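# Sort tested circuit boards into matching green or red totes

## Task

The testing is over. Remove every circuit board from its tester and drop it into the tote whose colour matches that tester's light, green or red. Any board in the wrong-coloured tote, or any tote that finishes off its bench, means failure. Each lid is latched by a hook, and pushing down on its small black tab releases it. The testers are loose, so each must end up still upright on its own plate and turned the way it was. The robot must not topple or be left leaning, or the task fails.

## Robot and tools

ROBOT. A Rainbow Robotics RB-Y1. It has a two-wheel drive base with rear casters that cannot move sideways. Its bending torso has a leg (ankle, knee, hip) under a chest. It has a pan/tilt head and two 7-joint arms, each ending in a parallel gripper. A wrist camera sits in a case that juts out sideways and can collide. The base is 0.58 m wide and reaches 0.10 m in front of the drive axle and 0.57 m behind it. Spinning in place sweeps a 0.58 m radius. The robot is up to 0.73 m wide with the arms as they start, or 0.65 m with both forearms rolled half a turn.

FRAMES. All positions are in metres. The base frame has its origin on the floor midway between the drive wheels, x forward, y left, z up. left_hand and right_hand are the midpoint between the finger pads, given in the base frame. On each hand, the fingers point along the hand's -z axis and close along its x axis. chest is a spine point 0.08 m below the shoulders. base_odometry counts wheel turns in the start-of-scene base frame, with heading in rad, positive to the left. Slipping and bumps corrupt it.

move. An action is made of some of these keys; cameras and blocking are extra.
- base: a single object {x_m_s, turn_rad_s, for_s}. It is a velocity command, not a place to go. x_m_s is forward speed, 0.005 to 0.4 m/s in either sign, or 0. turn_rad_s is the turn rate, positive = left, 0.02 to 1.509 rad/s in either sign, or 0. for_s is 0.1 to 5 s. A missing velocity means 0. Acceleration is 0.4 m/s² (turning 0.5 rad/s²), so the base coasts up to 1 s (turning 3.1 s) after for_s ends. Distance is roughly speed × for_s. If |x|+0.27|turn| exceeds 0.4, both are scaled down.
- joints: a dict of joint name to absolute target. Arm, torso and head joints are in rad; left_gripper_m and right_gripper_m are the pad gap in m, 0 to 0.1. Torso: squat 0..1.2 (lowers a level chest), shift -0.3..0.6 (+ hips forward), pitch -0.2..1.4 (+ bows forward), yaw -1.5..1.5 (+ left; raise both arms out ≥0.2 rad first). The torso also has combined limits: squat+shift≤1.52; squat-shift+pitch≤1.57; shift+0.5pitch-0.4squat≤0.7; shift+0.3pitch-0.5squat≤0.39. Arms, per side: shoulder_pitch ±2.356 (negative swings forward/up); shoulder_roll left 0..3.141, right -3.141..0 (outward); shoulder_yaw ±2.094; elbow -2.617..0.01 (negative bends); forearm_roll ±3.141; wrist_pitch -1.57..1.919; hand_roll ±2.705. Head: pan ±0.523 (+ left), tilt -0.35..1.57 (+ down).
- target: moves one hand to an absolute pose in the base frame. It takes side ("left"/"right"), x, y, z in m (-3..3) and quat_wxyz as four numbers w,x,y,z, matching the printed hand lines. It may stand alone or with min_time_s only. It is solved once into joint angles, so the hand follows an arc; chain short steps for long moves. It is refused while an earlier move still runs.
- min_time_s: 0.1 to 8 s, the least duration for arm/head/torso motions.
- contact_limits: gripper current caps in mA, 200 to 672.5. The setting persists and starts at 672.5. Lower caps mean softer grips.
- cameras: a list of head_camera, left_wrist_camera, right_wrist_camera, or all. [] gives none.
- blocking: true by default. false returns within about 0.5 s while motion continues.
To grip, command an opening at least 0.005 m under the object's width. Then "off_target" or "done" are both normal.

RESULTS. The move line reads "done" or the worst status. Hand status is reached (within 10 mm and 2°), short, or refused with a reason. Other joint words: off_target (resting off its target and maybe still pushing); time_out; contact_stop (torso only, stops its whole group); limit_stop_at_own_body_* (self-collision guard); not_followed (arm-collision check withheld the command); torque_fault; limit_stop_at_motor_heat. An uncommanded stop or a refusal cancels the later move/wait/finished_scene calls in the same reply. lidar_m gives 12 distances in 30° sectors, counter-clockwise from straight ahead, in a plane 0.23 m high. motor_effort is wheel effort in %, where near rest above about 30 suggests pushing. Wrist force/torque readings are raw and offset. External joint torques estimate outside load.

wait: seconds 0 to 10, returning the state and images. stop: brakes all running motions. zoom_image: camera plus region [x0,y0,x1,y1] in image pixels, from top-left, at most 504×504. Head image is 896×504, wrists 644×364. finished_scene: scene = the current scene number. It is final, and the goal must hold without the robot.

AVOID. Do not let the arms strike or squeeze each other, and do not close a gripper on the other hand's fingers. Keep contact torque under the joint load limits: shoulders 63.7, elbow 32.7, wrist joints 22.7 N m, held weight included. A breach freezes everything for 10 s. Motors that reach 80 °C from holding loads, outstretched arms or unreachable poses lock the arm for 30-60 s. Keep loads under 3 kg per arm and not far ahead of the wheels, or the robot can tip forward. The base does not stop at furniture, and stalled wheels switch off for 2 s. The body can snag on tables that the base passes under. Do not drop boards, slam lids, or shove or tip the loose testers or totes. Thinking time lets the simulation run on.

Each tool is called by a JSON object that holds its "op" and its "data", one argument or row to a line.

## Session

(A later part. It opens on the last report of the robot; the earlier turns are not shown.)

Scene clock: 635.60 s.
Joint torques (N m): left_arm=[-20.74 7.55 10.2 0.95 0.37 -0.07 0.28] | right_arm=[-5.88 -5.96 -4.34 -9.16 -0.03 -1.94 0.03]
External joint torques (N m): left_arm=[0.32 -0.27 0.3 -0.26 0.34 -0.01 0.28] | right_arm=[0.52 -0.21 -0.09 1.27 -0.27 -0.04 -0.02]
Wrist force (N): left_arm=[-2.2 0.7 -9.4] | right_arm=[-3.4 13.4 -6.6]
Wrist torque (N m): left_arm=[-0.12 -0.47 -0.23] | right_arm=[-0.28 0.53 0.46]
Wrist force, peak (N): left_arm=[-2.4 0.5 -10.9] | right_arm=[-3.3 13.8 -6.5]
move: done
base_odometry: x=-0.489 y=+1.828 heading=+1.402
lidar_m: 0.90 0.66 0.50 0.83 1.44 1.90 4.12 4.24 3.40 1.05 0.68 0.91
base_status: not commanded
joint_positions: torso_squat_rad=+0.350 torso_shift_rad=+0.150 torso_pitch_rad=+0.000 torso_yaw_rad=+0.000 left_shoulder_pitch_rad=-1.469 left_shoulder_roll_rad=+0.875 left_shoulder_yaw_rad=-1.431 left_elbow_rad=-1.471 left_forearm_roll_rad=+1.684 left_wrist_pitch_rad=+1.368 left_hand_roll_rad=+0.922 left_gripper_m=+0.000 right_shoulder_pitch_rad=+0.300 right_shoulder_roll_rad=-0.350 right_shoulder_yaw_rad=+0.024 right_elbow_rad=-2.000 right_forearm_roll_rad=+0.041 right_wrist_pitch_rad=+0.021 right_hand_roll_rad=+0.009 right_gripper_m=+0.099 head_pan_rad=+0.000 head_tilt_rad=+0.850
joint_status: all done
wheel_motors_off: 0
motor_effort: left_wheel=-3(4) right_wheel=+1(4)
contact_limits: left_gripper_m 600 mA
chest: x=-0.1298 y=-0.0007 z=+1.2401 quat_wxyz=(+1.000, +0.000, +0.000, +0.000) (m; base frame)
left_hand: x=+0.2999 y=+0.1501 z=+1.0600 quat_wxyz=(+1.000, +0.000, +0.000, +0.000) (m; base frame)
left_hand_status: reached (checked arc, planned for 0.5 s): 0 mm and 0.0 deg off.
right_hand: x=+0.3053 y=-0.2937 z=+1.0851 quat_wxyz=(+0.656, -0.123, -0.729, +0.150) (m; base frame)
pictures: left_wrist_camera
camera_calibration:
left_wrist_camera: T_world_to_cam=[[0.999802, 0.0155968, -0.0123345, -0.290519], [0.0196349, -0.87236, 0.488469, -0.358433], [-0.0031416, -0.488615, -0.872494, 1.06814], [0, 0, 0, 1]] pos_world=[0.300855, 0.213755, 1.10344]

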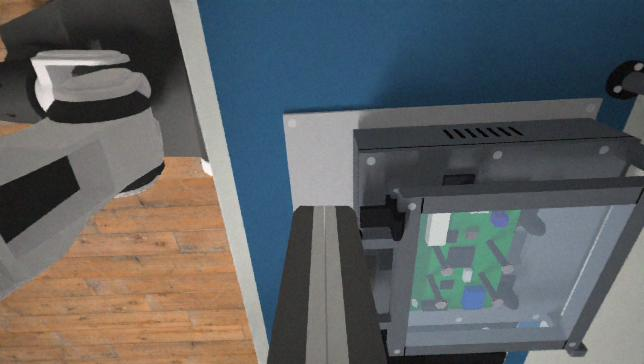

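{"op": "move", "data": {
  "target": {"side":"left","x":0.331,"y":0.095,"z":1.0,"quat_wxyz":[1,0,0,0]},
  "cameras": ["left_wrist_camera"]
}}

{"op": "move", "data": {
  "target": {"side":"left","x":0.331,"y":0.095,"z":0.964,"quat_wxyz":[1,0,0,0]},
  "min_time_s": 2,
  "cameras": ["left_wrist_camera","head_camera"]
}}

Scene clock: 642.37 s.
Joint torques (N m): left_arm=[-21.32 7.51 7.98 1.54 0.11 -0.15 -0.05] | right_arm=[-6.32 -6.05 -4.2 -9.21 0.01 -1.93 0.02]
External joint torques (N m): left_arm=[1.42 -0.34 -0.59 0.68 0.09 -0.09 -0.05] | right_arm=[0.08 -0.3 0.05 1.22 -0.22 -0.03 -0.03]
Wrist force (N): left_arm=[-2.0 1.0 -9.5] | right_arm=[-3.2 13.4 -6.2]
Wrist torque (N m): left_arm=[-0.12 -0.46 -0.23] | right_arm=[-0.29 0.57 0.47]
Wrist force, peak (N): left_arm=[-2.0 1.1 -10.7] | right_arm=[-3.3 13.7 -6.2]
move: done
base_odometry: x=-0.489 y=+1.828 heading=+1.402
lidar_m: 0.90 0.66 0.50 0.83 1.45 1.90 4.12 4.24 3.40 1.06 0.68 0.90
base_status: not commanded
joint_positions: torso_squat_rad=+0.350 torso_shift_rad=+0.150 torso_pitch_rad=+0.000 torso_yaw_rad=+0.000 left_shoulder_pitch_rad=-1.422 left_shoulder_roll_rad=+0.572 left_shoulder_yaw_rad=-1.462 left_elbow_rad=-1.113 left_forearm_roll_rad=+1.634 left_wrist_pitch_rad=+1.304 left_hand_roll_rad=+0.853 left_gripper_m=+0.000 right_shoulder_pitch_rad=+0.300 right_shoulder_roll_rad=-0.350 right_shoulder_yaw_rad=+0.024 right_elbow_rad=-2.000 right_forearm_roll_rad=+0.041 right_wrist_pitch_rad=+0.021 right_hand_roll_rad=+0.009 right_gripper_m=+0.099 head_pan_rad=+0.000 head_tilt_rad=+0.850
joint_status: all done
wheel_motors_off: 0
motor_effort: left_wheel=-3(4) right_wheel=+4(4)
contact_limits: left_gripper_m 600 mA
chest: x=-0.1298 y=-0.0008 z=+1.2401 quat_wxyz=(+1.000, +0.000, +0.000, +0.000) (m; base frame)
left_hand: x=+0.3306 y=+0.0948 z=+1.0002 quat_wxyz=(+1.000, -0.001, -0.001, +0.000) (m; base frame)
left_hand_status: reached (checked arc, planned for 0.7 s): 0 mm and 0.2 deg off.
right_hand: x=+0.3053 y=-0.2937 z=+1.0851 quat_wxyz=(+0.656, -0.123, -0.729, +0.150) (m; base frame)
pictures: left_wrist_camera
camera_calibration:
left_wrist_camera: T_world_to_cam=[[0.99983, 0.0156836, -0.00967167, -0.323712], [0.0184106, -0.87179, 0.489534, -0.378732], [-0.000753985, -0.489629, -0.871931, 0.987778], [0, 0, 0, 1]] pos_world=[0.331374, 0.158547, 1.04355]

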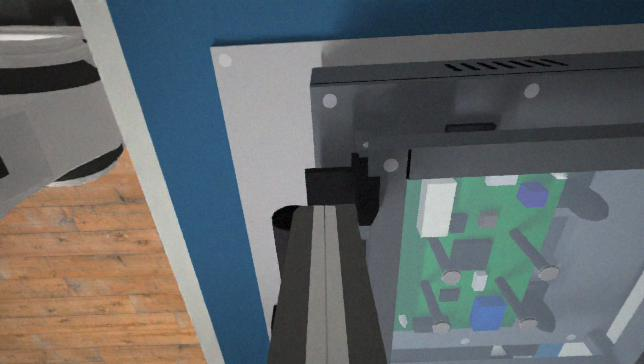

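Scene clock: 644.70 s.
Joint torques (N m): left_arm=[17.4 -11.01 -10.94 3.27 -2.77 -11.35 -0.79] | right_arm=[-6.09 -5.81 -4.28 -9.17 0.06 -1.92 -0.04]
External joint torques (N m): left_arm=[40.24 -18.69 -19.04 2.5 -2.78 -11.26 -0.79] | right_arm=[0.41 -0.07 -0.04 1.25 -0.17 -0.02 -0.09]
Wrist force (N): left_arm=[-46.0 21.5 119.6] | right_arm=[-3.3 13.0 -6.2]
Wrist torque (N m): left_arm=[1.27 -0.53 0.32] | right_arm=[-0.24 0.55 0.46]
Wrist force, peak (N): left_arm=[-46.4 22.1 120.3] | right_arm=[-3.3 13.7 -6.2]
move: done
base_odometry: x=-0.489 y=+1.828 heading=+1.402
lidar_m: 0.90 0.66 0.50 0.83 1.45 1.90 4.12 4.25 3.40 1.06 0.68 0.90
base_status: not commanded
joint_positions: torso_squat_rad=+0.351 torso_shift_rad=+0.148 torso_pitch_rad=-0.005 torso_yaw_rad=+0.000 left_shoulder_pitch_rad=-1.375 left_shoulder_roll_rad=+0.519 left_shoulder_yaw_rad=-1.481 left_elbow_rad=-1.035 left_forearm_roll_rad=+1.607 left_wrist_pitch_rad=+1.250 left_hand_roll_rad=+0.821 left_gripper_m=+0.000 right_shoulder_pitch_rad=+0.300 right_shoulder_roll_rad=-0.350 right_shoulder_yaw_rad=+0.024 right_elbow_rad=-2.000 right_forearm_roll_rad=+0.041 right_wrist_pitch_rad=+0.021 right_hand_roll_rad=+0.009 right_gripper_m=+0.099 head_pan_rad=+0.000 head_tilt_rad=+0.850
joint_status: all done
wheel_motors_off: 0
motor_effort: left_wheel=+6(7) right_wheel=+2(5)
contact_limits: left_gripper_m 600 mA
chest: x=-0.1325 y=-0.0009 z=+1.2402 quat_wxyz=(+1.000, +0.001, -0.002, +0.000) (m; base frame)
left_hand: x=+0.3329 y=+0.0949 z=+0.9722 quat_wxyz=(+1.000, -0.001, -0.007, +0.001) (m; base frame)
left_hand_status: reached (checked arc, planned for 2.0 s): 8 mm and 0.9 deg off.
right_hand: x=+0.3034 y=-0.2936 z=+1.0870 quat_wxyz=(+0.654, -0.124, -0.731, +0.150) (m; base frame)
pictures: head_camera, left_wrist_camera
camera_calibration:
head_camera: T_world_to_cam=[[0.0271261, -0.99876, 0.0417418, -0.0598393], [-0.720866, -0.0484737, -0.691377, 0.974372], [0.692543, -0.0113359, -0.721288, 1.05502], [0, 0, 0, 1]] pos_world=[-0.0266304, -0.000574112, 1.43713]
left_wrist_camera: T_world_to_cam=[[0.999847, 0.0173853, 0.00215345, -0.337949], [0.0140949, -0.871362, 0.490438, -0.364616], [0.0104028, -0.490332, -0.871474, 0.959313], [0, 0, 0, 1]] pos_world=[0.333056, 0.158544, 1.01556]

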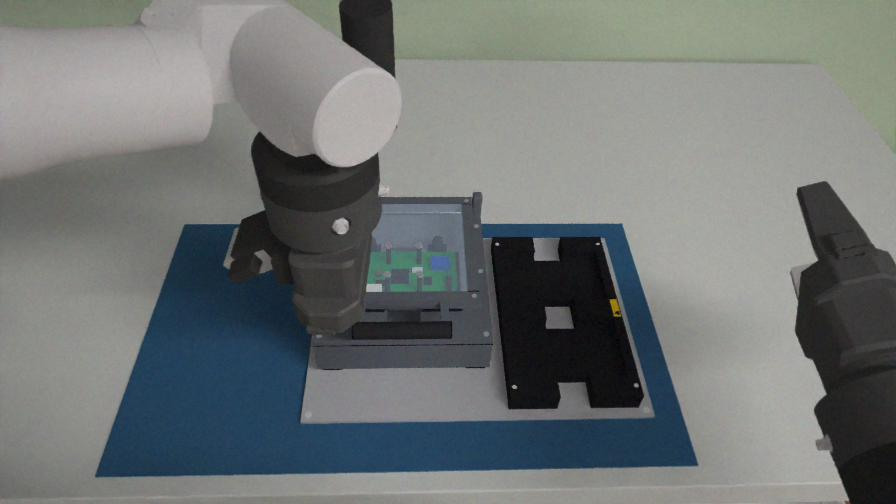

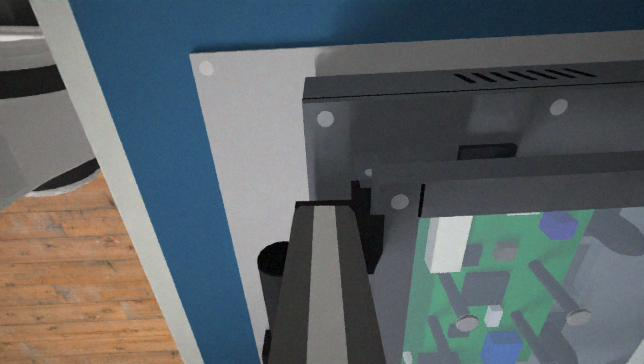

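{"op": "move", "data": {
  "target": {"side":"left","x":0.331,"y":0.095,"z":1.0,"quat_wxyz":[1,0,0,0]},
  "min_time_s": 1,
  "cameras": ["left_wrist_camera"]
}}

{"op": "move", "data": {
  "target": {"side":"left","x":0.3,"y":0.15,"z":1.06,"quat_wxyz":[1,0,0,0]},
  "cameras": ["left_wrist_camera","head_camera"]
}}

{"op": "zoom_image", "data": {
  "camera": "head_camera",
  "region": [290, 170, 510, 390]
}}

Scene clock: 652.33 s.
Joint torques (N m): left_arm=[-22.17 8.81 9.39 0.27 0.46 0.22 0.46] | right_arm=[-6.12 -5.92 -4.36 -9.17 -0.04 -1.93 0.15]
External joint torques (N m): left_arm=[0.69 0.94 1.01 -0.6 0.43 0.27 0.46] | right_arm=[0.28 -0.17 -0.12 1.25 -0.27 -0.03 0.1]
Wrist force (N): left_arm=[-1.7 1.0 -10.4] | right_arm=[-3.5 13.3 -6.0]
Wrist torque (N m): left_arm=[-0.13 -0.43 -0.23] | right_arm=[-0.29 0.53 0.46]
Wrist force, peak (N): left_arm=[-46.1 21.8 120.0] | right_arm=[-3.5 13.7 -6.1]
move: done
base_odometry: x=-0.489 y=+1.828 heading=+1.402
lidar_m: 0.90 0.66 0.50 0.82 1.43 1.90 4.12 4.24 3.41 1.06 0.67 0.89
base_status: not commanded
joint_positions: torso_squat_rad=+0.350 torso_shift_rad=+0.150 torso_pitch_rad=+0.000 torso_yaw_rad=+0.000 left_shoulder_pitch_rad=-1.419 left_shoulder_roll_rad=+0.555 left_shoulder_yaw_rad=-1.460 left_elbow_rad=-1.076 left_forearm_roll_rad=+1.640 left_wrist_pitch_rad=+1.309 left_hand_roll_rad=+0.830 left_gripper_m=+0.000 right_shoulder_pitch_rad=+0.300 right_shoulder_roll_rad=-0.350 right_shoulder_yaw_rad=+0.024 right_elbow_rad=-2.000 right_forearm_roll_rad=+0.041 right_wrist_pitch_rad=+0.021 right_hand_roll_rad=+0.009 right_gripper_m=+0.099 head_pan_rad=+0.000 head_tilt_rad=+0.850
joint_status: all done
wheel_motors_off: 0
motor_effort: left_wheel=+1(7) right_wheel=+4(7)
contact_limits: left_gripper_m 600 mA
chest: x=-0.1299 y=-0.0008 z=+1.2401 quat_wxyz=(+1.000, +0.001, +0.000, +0.000) (m; base frame)
left_hand: x=+0.3326 y=+0.0948 z=+0.9978 quat_wxyz=(+1.000, +0.000, +0.002, +0.000) (m; base frame)
left_hand_status: reached (checked arc, planned for 1.0 s): 3 mm and 0.3 deg off.
right_hand: x=+0.3052 y=-0.2937 z=+1.0852 quat_wxyz=(+0.656, -0.123, -0.729, +0.150) (m; base frame)
pictures: left_wrist_camera
camera_calibration:
left_wrist_camera: T_world_to_cam=[[0.999745, 0.0148884, -0.0169639, -0.318334], [0.0212795, -0.872309, 0.488491, -0.377515], [-0.00752487, -0.488728, -0.872404, 0.988329], [0, 0, 0, 1]] pos_world=[0.333723, 0.158453, 1.04123]

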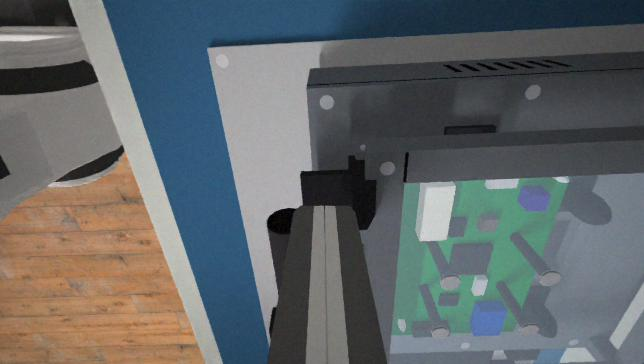

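Scene clock: 653.40 s.
Joint torques (N m): left_arm=[-19.77 7.27 10.45 0.99 0.23 0.06 0.1] | right_arm=[-5.79 -5.9 -4.29 -9.09 0.03 -2.03 0.03]
External joint torques (N m): left_arm=[1.31 -0.55 0.55 -0.19 0.2 0.12 0.1] | right_arm=[0.61 -0.15 -0.05 1.33 -0.21 -0.13 -0.02]
Wrist force (N): left_arm=[-1.9 0.7 -10.1] | right_arm=[-3.7 13.2 -6.2]
Wrist torque (N m): left_arm=[-0.12 -0.45 -0.23] | right_arm=[-0.26 0.49 0.47]
Wrist force, peak (N): left_arm=[-2.1 0.8 -11.0] | right_arm=[-3.2 13.4 -6.7]
move: done
base_odometry: x=-0.489 y=+1.828 heading=+1.402
lidar_m: 0.90 0.65 0.50 0.83 1.44 1.89 4.12 4.25 3.41 1.06 0.67 0.90
base_status: not commanded
joint_positions: torso_squat_rad=+0.350 torso_shift_rad=+0.150 torso_pitch_rad=+0.000 torso_yaw_rad=+0.000 left_shoulder_pitch_rad=-1.466 left_shoulder_roll_rad=+0.873 left_shoulder_yaw_rad=-1.426 left_elbow_rad=-1.468 left_forearm_roll_rad=+1.681 left_wrist_pitch_rad=+1.372 left_hand_roll_rad=+0.921 left_gripper_m=+0.000 right_shoulder_pitch_rad=+0.300 right_shoulder_roll_rad=-0.350 right_shoulder_yaw_rad=+0.024 right_elbow_rad=-2.000 right_forearm_roll_rad=+0.041 right_wrist_pitch_rad=+0.021 right_hand_roll_rad=+0.009 right_gripper_m=+0.099 head_pan_rad=+0.000 head_tilt_rad=+0.850
joint_status: all done
wheel_motors_off: 0
motor_effort: left_wheel=-2(3) right_wheel=+4(5)
contact_limits: left_gripper_m 600 mA
chest: x=-0.1298 y=-0.0007 z=+1.2401 quat_wxyz=(+1.000, +0.000, +0.000, +0.000) (m; base frame)
left_hand: x=+0.3001 y=+0.1500 z=+1.0600 quat_wxyz=(+1.000, +0.000, +0.001, +0.000) (m; base frame)
left_hand_status: reached (checked arc, planned for 0.7 s): 0 mm and 0.1 deg off.
right_hand: x=+0.3053 y=-0.2937 z=+1.0851 quat_wxyz=(+0.656, -0.123, -0.729, +0.150) (m; base frame)
pictures: head_camera, left_wrist_camera
camera_calibration:
head_camera: T_world_to_cam=[[0.0269686, -0.998754, 0.0419829, -0.0600666], [-0.723956, -0.0484746, -0.688141, 0.971904], [0.689319, -0.0118356, -0.724361, 1.05649], [0, 0, 0, 1]] pos_world=[-0.0230238, -0.000374934, 1.43661]
left_wrist_camera: T_world_to_cam=[[0.999792, 0.0152846, -0.0135311, -0.289319], [0.0199471, -0.872366, 0.488446, -0.35859], [-0.00433842, -0.488614, -0.872489, 1.06844], [0, 0, 0, 1]] pos_world=[0.301047, 0.213655, 1.10344]

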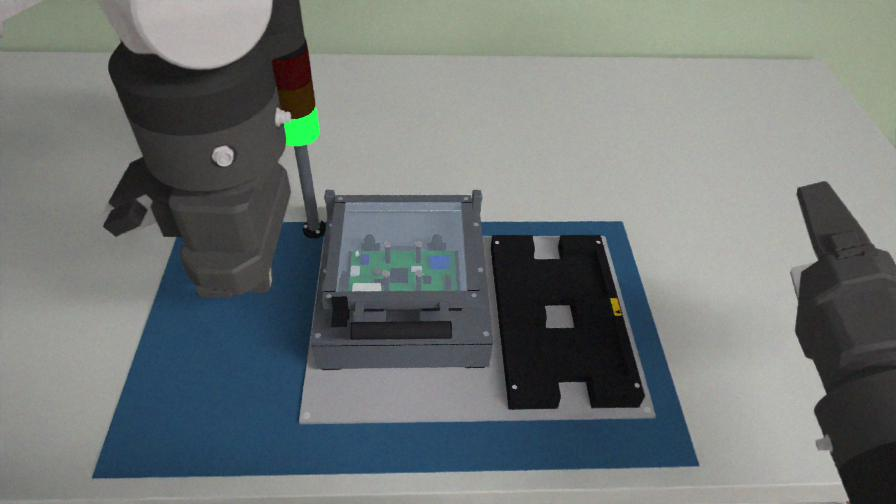

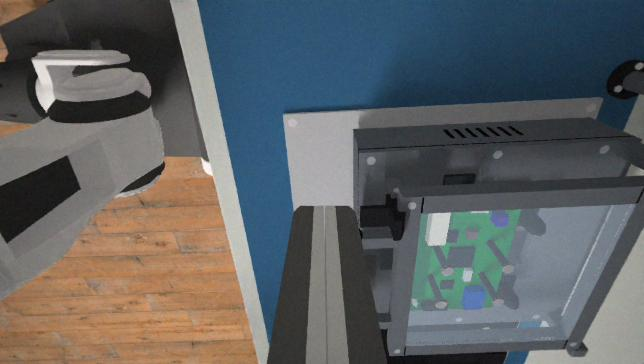

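Scaled by 2.291 from the camera's 896x504 image, which has a finer 1280x720 frame.

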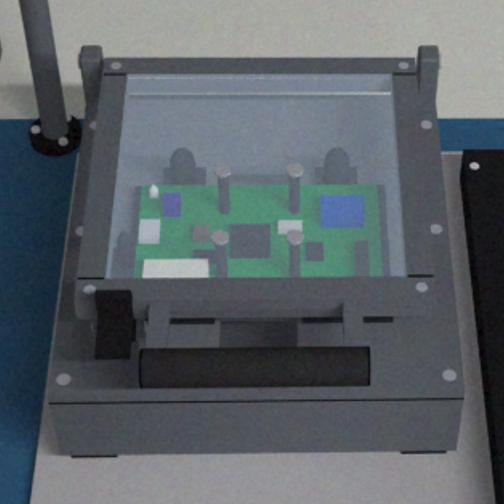

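{"op": "move", "data": {
  "target": {"side":"left","x":0.322,"y":0.097,"z":1.0,"quat_wxyz":[1,0,0,0]},
  "cameras": ["left_wrist_camera"]
}}

{"op": "move", "data": {
  "target": {"side":"left","x":0.32,"y":0.097,"z":0.962,"quat_wxyz":[1,0,0,0]},
  "min_time_s": 2,
  "cameras": ["left_wrist_camera","head_camera"]
}}

{"op": "zoom_image", "data": {
  "camera": "head_camera",
  "region": [290, 170, 510, 390]
}}

Scene clock: 661.93 s.
Joint torques (N m): left_arm=[-20.93 7.62 8.06 1.52 0.09 -0.17 -0.13] | right_arm=[-5.84 -5.7 -4.06 -9.17 -0.06 -1.92 0.03]
External joint torques (N m): left_arm=[1.48 -0.15 -0.83 0.76 0.06 -0.11 -0.13] | right_arm=[0.56 0.05 0.18 1.25 -0.3 -0.02 -0.02]
Wrist force (N): left_arm=[-1.7 1.0 -10.1] | right_arm=[-3.5 13.4 -6.4]
Wrist torque (N m): left_arm=[-0.15 -0.41 -0.21] | right_arm=[-0.27 0.53 0.47]
Wrist force, peak (N): left_arm=[-1.4 1.2 -10.9] | right_arm=[-3.4 13.6 -6.6]
move: done
base_odometry: x=-0.489 y=+1.828 heading=+1.402
lidar_m: 0.90 0.66 0.50 0.83 1.45 1.90 4.12 4.25 3.41 1.06 0.67 0.91
base_status: not commanded
joint_positions: torso_squat_rad=+0.350 torso_shift_rad=+0.150 torso_pitch_rad=+0.000 torso_yaw_rad=+0.000 left_shoulder_pitch_rad=-1.415 left_shoulder_roll_rad=+0.604 left_shoulder_yaw_rad=-1.462 left_elbow_rad=-1.185 left_forearm_roll_rad=+1.622 left_wrist_pitch_rad=+1.300 left_hand_roll_rad=+0.892 left_gripper_m=+0.000 right_shoulder_pitch_rad=+0.300 right_shoulder_roll_rad=-0.350 right_shoulder_yaw_rad=+0.024 right_elbow_rad=-2.000 right_forearm_roll_rad=+0.041 right_wrist_pitch_rad=+0.021 right_hand_roll_rad=+0.009 right_gripper_m=+0.099 head_pan_rad=+0.000 head_tilt_rad=+0.850
joint_status: all done
wheel_motors_off: 0
motor_effort: left_wheel=-3(4) right_wheel=+4(4)
contact_limits: left_gripper_m 600 mA
chest: x=-0.1298 y=-0.0007 z=+1.2401 quat_wxyz=(+1.000, +0.000, +0.000, +0.000) (m; base frame)
left_hand: x=+0.3219 y=+0.0968 z=+1.0001 quat_wxyz=(+1.000, +0.000, -0.001, +0.000) (m; base frame)
left_hand_status: reached (checked arc, planned for 0.6 s): 0 mm and 0.1 deg off.
right_hand: x=+0.3053 y=-0.2937 z=+1.0851 quat_wxyz=(+0.656, -0.123, -0.729, +0.150) (m; base frame)
pictures: left_wrist_camera
camera_calibration:
left_wrist_camera: T_world_to_cam=[[0.999818, 0.0154066, -0.0112196, -0.313369], [0.0189258, -0.872037, 0.489075, -0.376559], [-0.00224893, -0.489198, -0.87217, 0.989365], [0, 0, 0, 1]] pos_world=[0.322664, 0.16045, 1.04354]

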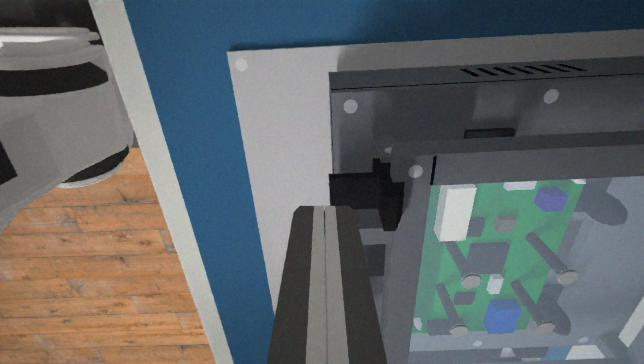

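Scene clock: 664.27 s.
Joint torques (N m): left_arm=[7.21 -5.9 -6.91 4.64 -3.41 -9.37 -0.53] | right_arm=[-6.02 -5.86 -4.3 -9.03 0.03 -1.84 0.03]
External joint torques (N m): left_arm=[29.62 -13.45 -15.43 4.04 -3.43 -9.29 -0.53] | right_arm=[0.45 -0.12 -0.05 1.4 -0.2 0.06 -0.02]
Wrist force (N): left_arm=[-38.6 16.7 90.5] | right_arm=[-3.6 13.2 -6.6]
Wrist torque (N m): left_arm=[0.78 -0.06 0.03] | right_arm=[-0.26 0.53 0.47]
Wrist force, peak (N): left_arm=[-39.0 17.1 91.4] | right_arm=[-3.4 13.5 -6.4]
move: done
base_odometry: x=-0.489 y=+1.828 heading=+1.402
lidar_m: 0.90 0.66 0.50 0.84 1.44 1.89 4.12 4.25 3.40 1.06 0.68 0.90
base_status: not commanded
joint_positions: torso_squat_rad=+0.350 torso_shift_rad=+0.148 torso_pitch_rad=-0.003 torso_yaw_rad=+0.000 left_shoulder_pitch_rad=-1.362 left_shoulder_roll_rad=+0.558 left_shoulder_yaw_rad=-1.487 left_elbow_rad=-1.128 left_forearm_roll_rad=+1.587 left_wrist_pitch_rad=+1.239 left_hand_roll_rad=+0.876 left_gripper_m=+0.000 right_shoulder_pitch_rad=+0.300 right_shoulder_roll_rad=-0.350 right_shoulder_yaw_rad=+0.024 right_elbow_rad=-2.000 right_forearm_roll_rad=+0.041 right_wrist_pitch_rad=+0.021 right_hand_roll_rad=+0.009 right_gripper_m=+0.099 head_pan_rad=+0.000 head_tilt_rad=+0.850
joint_status: all done
wheel_motors_off: 0
motor_effort: left_wheel=+3(4) right_wheel=+4(5)
contact_limits: left_gripper_m 600 mA
chest: x=-0.1318 y=-0.0008 z=+1.2402 quat_wxyz=(+1.000, +0.001, -0.002, +0.000) (m; base frame)
left_hand: x=+0.3213 y=+0.0966 z=+0.9680 quat_wxyz=(+1.000, -0.001, -0.005, +0.001) (m; base frame)
left_hand_status: reached (checked arc, planned for 2.0 s): 6 mm and 0.6 deg off.
right_hand: x=+0.3038 y=-0.2936 z=+1.0866 quat_wxyz=(+0.655, -0.123, -0.730, +0.150) (m; base frame)
pictures: head_camera, left_wrist_camera
camera_calibration:
head_camera: T_world_to_cam=[[0.0271039, -0.998759, 0.0417827, -0.0598191], [-0.721651, -0.0484731, -0.690558, 0.973757], [0.691726, -0.0114358, -0.722069, 1.05542], [0, 0, 0, 1]] pos_world=[-0.0257287, -0.000474279, 1.43702]
left_wrist_camera: T_world_to_cam=[[0.999863, 0.0164243, -0.00188012, -0.322317], [0.0152369, -0.87146, 0.49023, -0.361015], [0.00641325, -0.490192, -0.871591, 0.958114], [0, 0, 0, 1]] pos_world=[0.321629, 0.160344, 1.01146]

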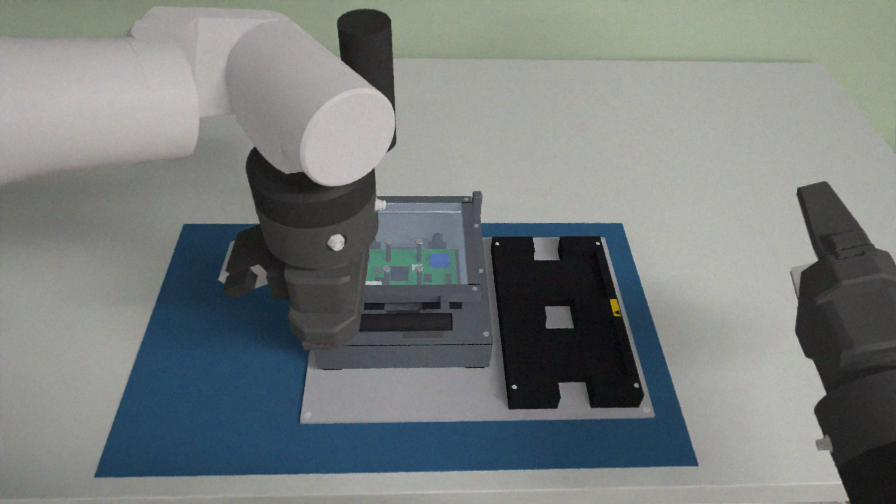

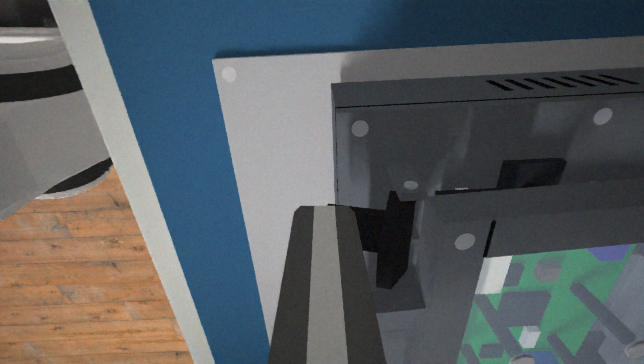

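Scaled by 2.291 from the camera's 896x504 image, which has a finer 1280x720 frame.

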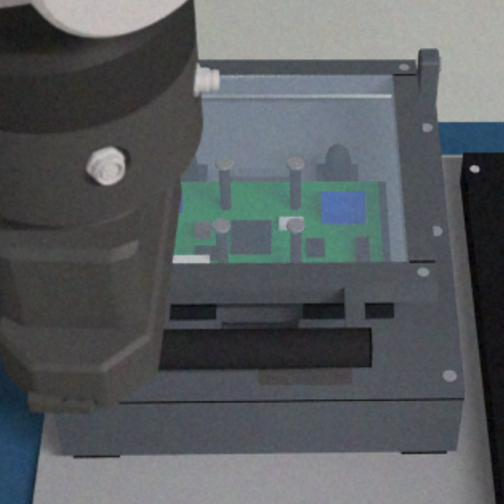

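{"op": "move", "data": {
  "target": {"side":"left","x":0.318,"y":0.097,"z":1.03,"quat_wxyz":[1,0,0,0]},
  "cameras": []
}}

{"op": "move", "data": {
  "target": {"side":"left","x":0.31,"y":0.037,"z":1.05,"quat_wxyz":[1,0,0,0]},
  "cameras": ["head_camera"]
}}

{"op": "move", "data": {
  "joints": {"left_gripper_m":0.035},
  "contact_limits": {"left_gripper_m":350},
  "cameras": ["left_wrist_camera"]
}}

Scene clock: 671.80 s.
Joint torques (N m): left_arm=[-19.93 7.33 8.39 0.62 0.15 -0.28 0.16] | right_arm=[-5.99 -5.85 -4.12 -9.36 0 -1.96 0.09]
External joint torques (N m): left_arm=[2.41 -0.57 -0.77 -0.32 0.12 -0.22 0.16] | right_arm=[0.4 -0.1 0.13 1.06 -0.23 -0.06 0.04]
Wrist force (N): left_arm=[-2.3 0.7 -10.2] | right_arm=[-3.2 13.1 -6.5]
Wrist torque (N m): left_arm=[-0.14 -0.49 -0.25] | right_arm=[-0.27 0.59 0.48]
Wrist force, peak (N): left_arm=[-38.6 16.6 90.8] | right_arm=[-4.1 13.3 -6.9]
move: done
base_odometry: x=-0.489 y=+1.828 heading=+1.402
lidar_m: 0.90 0.66 0.50 0.83 1.45 1.89 4.12 4.24 3.41 1.06 0.68 0.90
base_status: not commanded
joint_positions: torso_squat_rad=+0.350 torso_shift_rad=+0.150 torso_pitch_rad=+0.000 torso_yaw_rad=+0.000 left_shoulder_pitch_rad=-1.460 left_shoulder_roll_rad=+0.641 left_shoulder_yaw_rad=-1.439 left_elbow_rad=-1.229 left_forearm_roll_rad=+1.653 left_wrist_pitch_rad=+1.352 left_hand_roll_rad=+0.907 left_gripper_m=+0.000 right_shoulder_pitch_rad=+0.300 right_shoulder_roll_rad=-0.350 right_shoulder_yaw_rad=+0.024 right_elbow_rad=-2.000 right_forearm_roll_rad=+0.041 right_wrist_pitch_rad=+0.021 right_hand_roll_rad=+0.009 right_gripper_m=+0.099 head_pan_rad=+0.000 head_tilt_rad=+0.850
joint_status: all done
wheel_motors_off: 0
motor_effort: left_wheel=-3(9) right_wheel=+2(11)
contact_limits: left_gripper_m 600 mA
chest: x=-0.1298 y=-0.0007 z=+1.2401 quat_wxyz=(+1.000, +0.000, +0.000, +0.000) (m; base frame)
left_hand: x=+0.3196 y=+0.0968 z=+1.0285 quat_wxyz=(+1.000, +0.000, +0.002, +0.000) (m; base frame)
left_hand_status: reached (checked arc, planned for 0.4 s): 2 mm and 0.2 deg off.
right_hand: x=+0.3053 y=-0.2937 z=+1.0851 quat_wxyz=(+0.656, -0.123, -0.729, +0.150) (m; base frame)
pictures: none
No camera images: "cameras" was empty.

Scene clock: 672.60 s.
Joint torques (N m): left_arm=[-20.48 7.88 9.3 2.07 0.17 0.3 -0.03] | right_arm=[-6.16 -5.75 -4.23 -9.25 0.02 -1.92 -0.01]
External joint torques (N m): left_arm=[1.74 -0.06 0.3 1 0.14 0.36 -0.03] | right_arm=[0.24 0 0.01 1.18 -0.22 -0.02 -0.06]
Wrist force (N): left_arm=[-2.7 0.8 -9.9] | right_arm=[-3.3 13.6 -6.5]
Wrist torque (N m): left_arm=[-0.14 -0.55 -0.22] | right_arm=[-0.31 0.58 0.46]
Wrist force, peak (N): left_arm=[-2.5 1.7 -11.1] | right_arm=[-3.5 13.5 -6.7]
move: done
base_odometry: x=-0.489 y=+1.828 heading=+1.402
lidar_m: 0.90 0.66 0.50 0.83 1.44 1.90 4.12 4.25 3.41 1.06 0.68 0.90
base_status: not commanded
joint_positions: torso_squat_rad=+0.350 torso_shift_rad=+0.150 torso_pitch_rad=+0.000 torso_yaw_rad=+0.000 left_shoulder_pitch_rad=-1.539 left_shoulder_roll_rad=+0.509 left_shoulder_yaw_rad=-1.417 left_elbow_rad=-1.175 left_forearm_roll_rad=+1.671 left_wrist_pitch_rad=+1.398 left_hand_roll_rad=+1.003 left_gripper_m=+0.000 right_shoulder_pitch_rad=+0.300 right_shoulder_roll_rad=-0.350 right_shoulder_yaw_rad=+0.024 right_elbow_rad=-2.000 right_forearm_roll_rad=+0.041 right_wrist_pitch_rad=+0.021 right_hand_roll_rad=+0.009 right_gripper_m=+0.099 head_pan_rad=+0.000 head_tilt_rad=+0.850
joint_status: all done
wheel_motors_off: 0
motor_effort: left_wheel=-2(4) right_wheel=+2(5)
contact_limits: left_gripper_m 600 mA
chest: x=-0.1298 y=-0.0007 z=+1.2401 quat_wxyz=(+1.000, +0.000, +0.000, +0.000) (m; base frame)
left_hand: x=+0.3098 y=+0.0369 z=+1.0501 quat_wxyz=(+1.000, +0.000, -0.001, +0.000) (m; base frame)
left_hand_status: reached (checked arc, planned for 0.4 s): 0 mm and 0.1 deg off.
right_hand: x=+0.3053 y=-0.2937 z=+1.0851 quat_wxyz=(+0.656, -0.123, -0.729, +0.150) (m; base frame)
pictures: head_camera
camera_calibration:
head_camera: T_world_to_cam=[[0.0268957, -0.998759, 0.0419147, -0.0599707], [-0.723959, -0.0483748, -0.688145, 0.971909], [0.689318, -0.0118364, -0.724362, 1.05649], [0, 0, 0, 1]] pos_world=[-0.0230237, -0.000375298, 1.43661]

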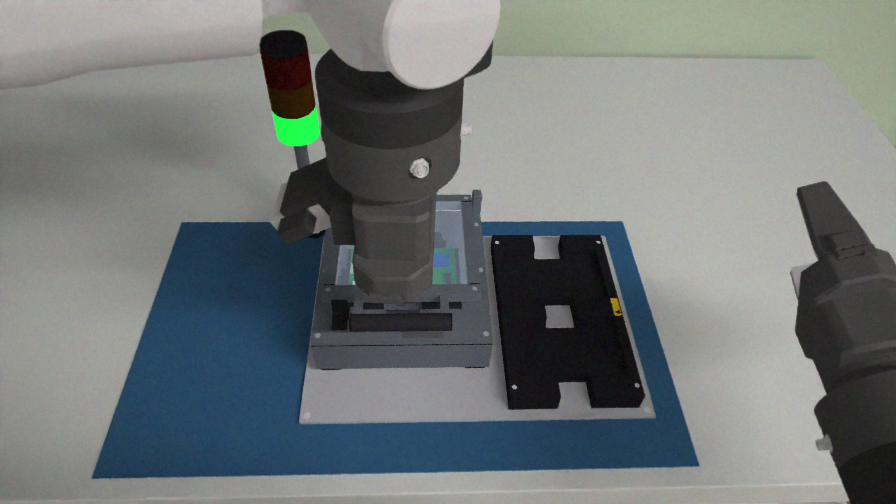

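Scene clock: 673.47 s.
Joint torques (N m): left_arm=[-20.46 7.89 9.11 1.95 0.15 0.24 -0.03] | right_arm=[-5.94 -5.71 -4.07 -9.09 -0.04 -1.97 0.09]
External joint torques (N m): left_arm=[1.76 -0.05 0.11 0.88 0.12 0.3 -0.03] | right_arm=[0.46 0.04 0.17 1.34 -0.28 -0.07 0.04]
Wrist force (N): left_arm=[-2.7 0.8 -10.0] | right_arm=[-3.3 13.5 -6.3]
Wrist torque (N m): left_arm=[-0.14 -0.56 -0.22] | right_arm=[-0.31 0.57 0.49]
Wrist force, peak (N): left_arm=[-3.0 1.0 -10.1] | right_arm=[-3.7 13.6 -6.3]
move: done
base_odometry: x=-0.489 y=+1.828 heading=+1.402
lidar_m: 0.90 0.65 0.51 0.82 1.44 1.90 4.12 4.25 3.40 1.06 0.69 0.90
base_status: not commanded
joint_positions: torso_squat_rad=+0.350 torso_shift_rad=+0.150 torso_pitch_rad=+0.000 torso_yaw_rad=+0.000 left_shoulder_pitch_rad=-1.539 left_shoulder_roll_rad=+0.509 left_shoulder_yaw_rad=-1.417 left_elbow_rad=-1.175 left_forearm_roll_rad=+1.671 left_wrist_pitch_rad=+1.398 left_hand_roll_rad=+1.003 left_gripper_m=+0.035 right_shoulder_pitch_rad=+0.300 right_shoulder_roll_rad=-0.350 right_shoulder_yaw_rad=+0.024 right_elbow_rad=-2.000 right_forearm_roll_rad=+0.041 right_wrist_pitch_rad=+0.021 right_hand_roll_rad=+0.009 right_gripper_m=+0.099 head_pan_rad=+0.000 head_tilt_rad=+0.850
joint_status: all done
wheel_motors_off: 0
motor_effort: left_wheel=-3(4) right_wheel=+2(5)
contact_limits: left_gripper_m 350 mA
chest: x=-0.1298 y=-0.0007 z=+1.2401 quat_wxyz=(+1.000, +0.000, +0.000, +0.000) (m; base frame)
left_hand: x=+0.3098 y=+0.0369 z=+1.0501 quat_wxyz=(+1.000, +0.000, -0.001, +0.000) (m; base frame)
right_hand: x=+0.3053 y=-0.2937 z=+1.0851 quat_wxyz=(+0.656, -0.123, -0.729, +0.150) (m; base frame)
pictures: left_wrist_camera
camera_calibration:
left_wrist_camera: T_world_to_cam=[[0.999821, 0.0150883, -0.0113853, -0.299674], [0.018729, -0.872086, 0.488995, -0.452867], [-0.00255088, -0.48912, -0.872213, 1.00378], [0, 0, 0, 1]] pos_world=[0.310663, 0.10055, 1.09354]

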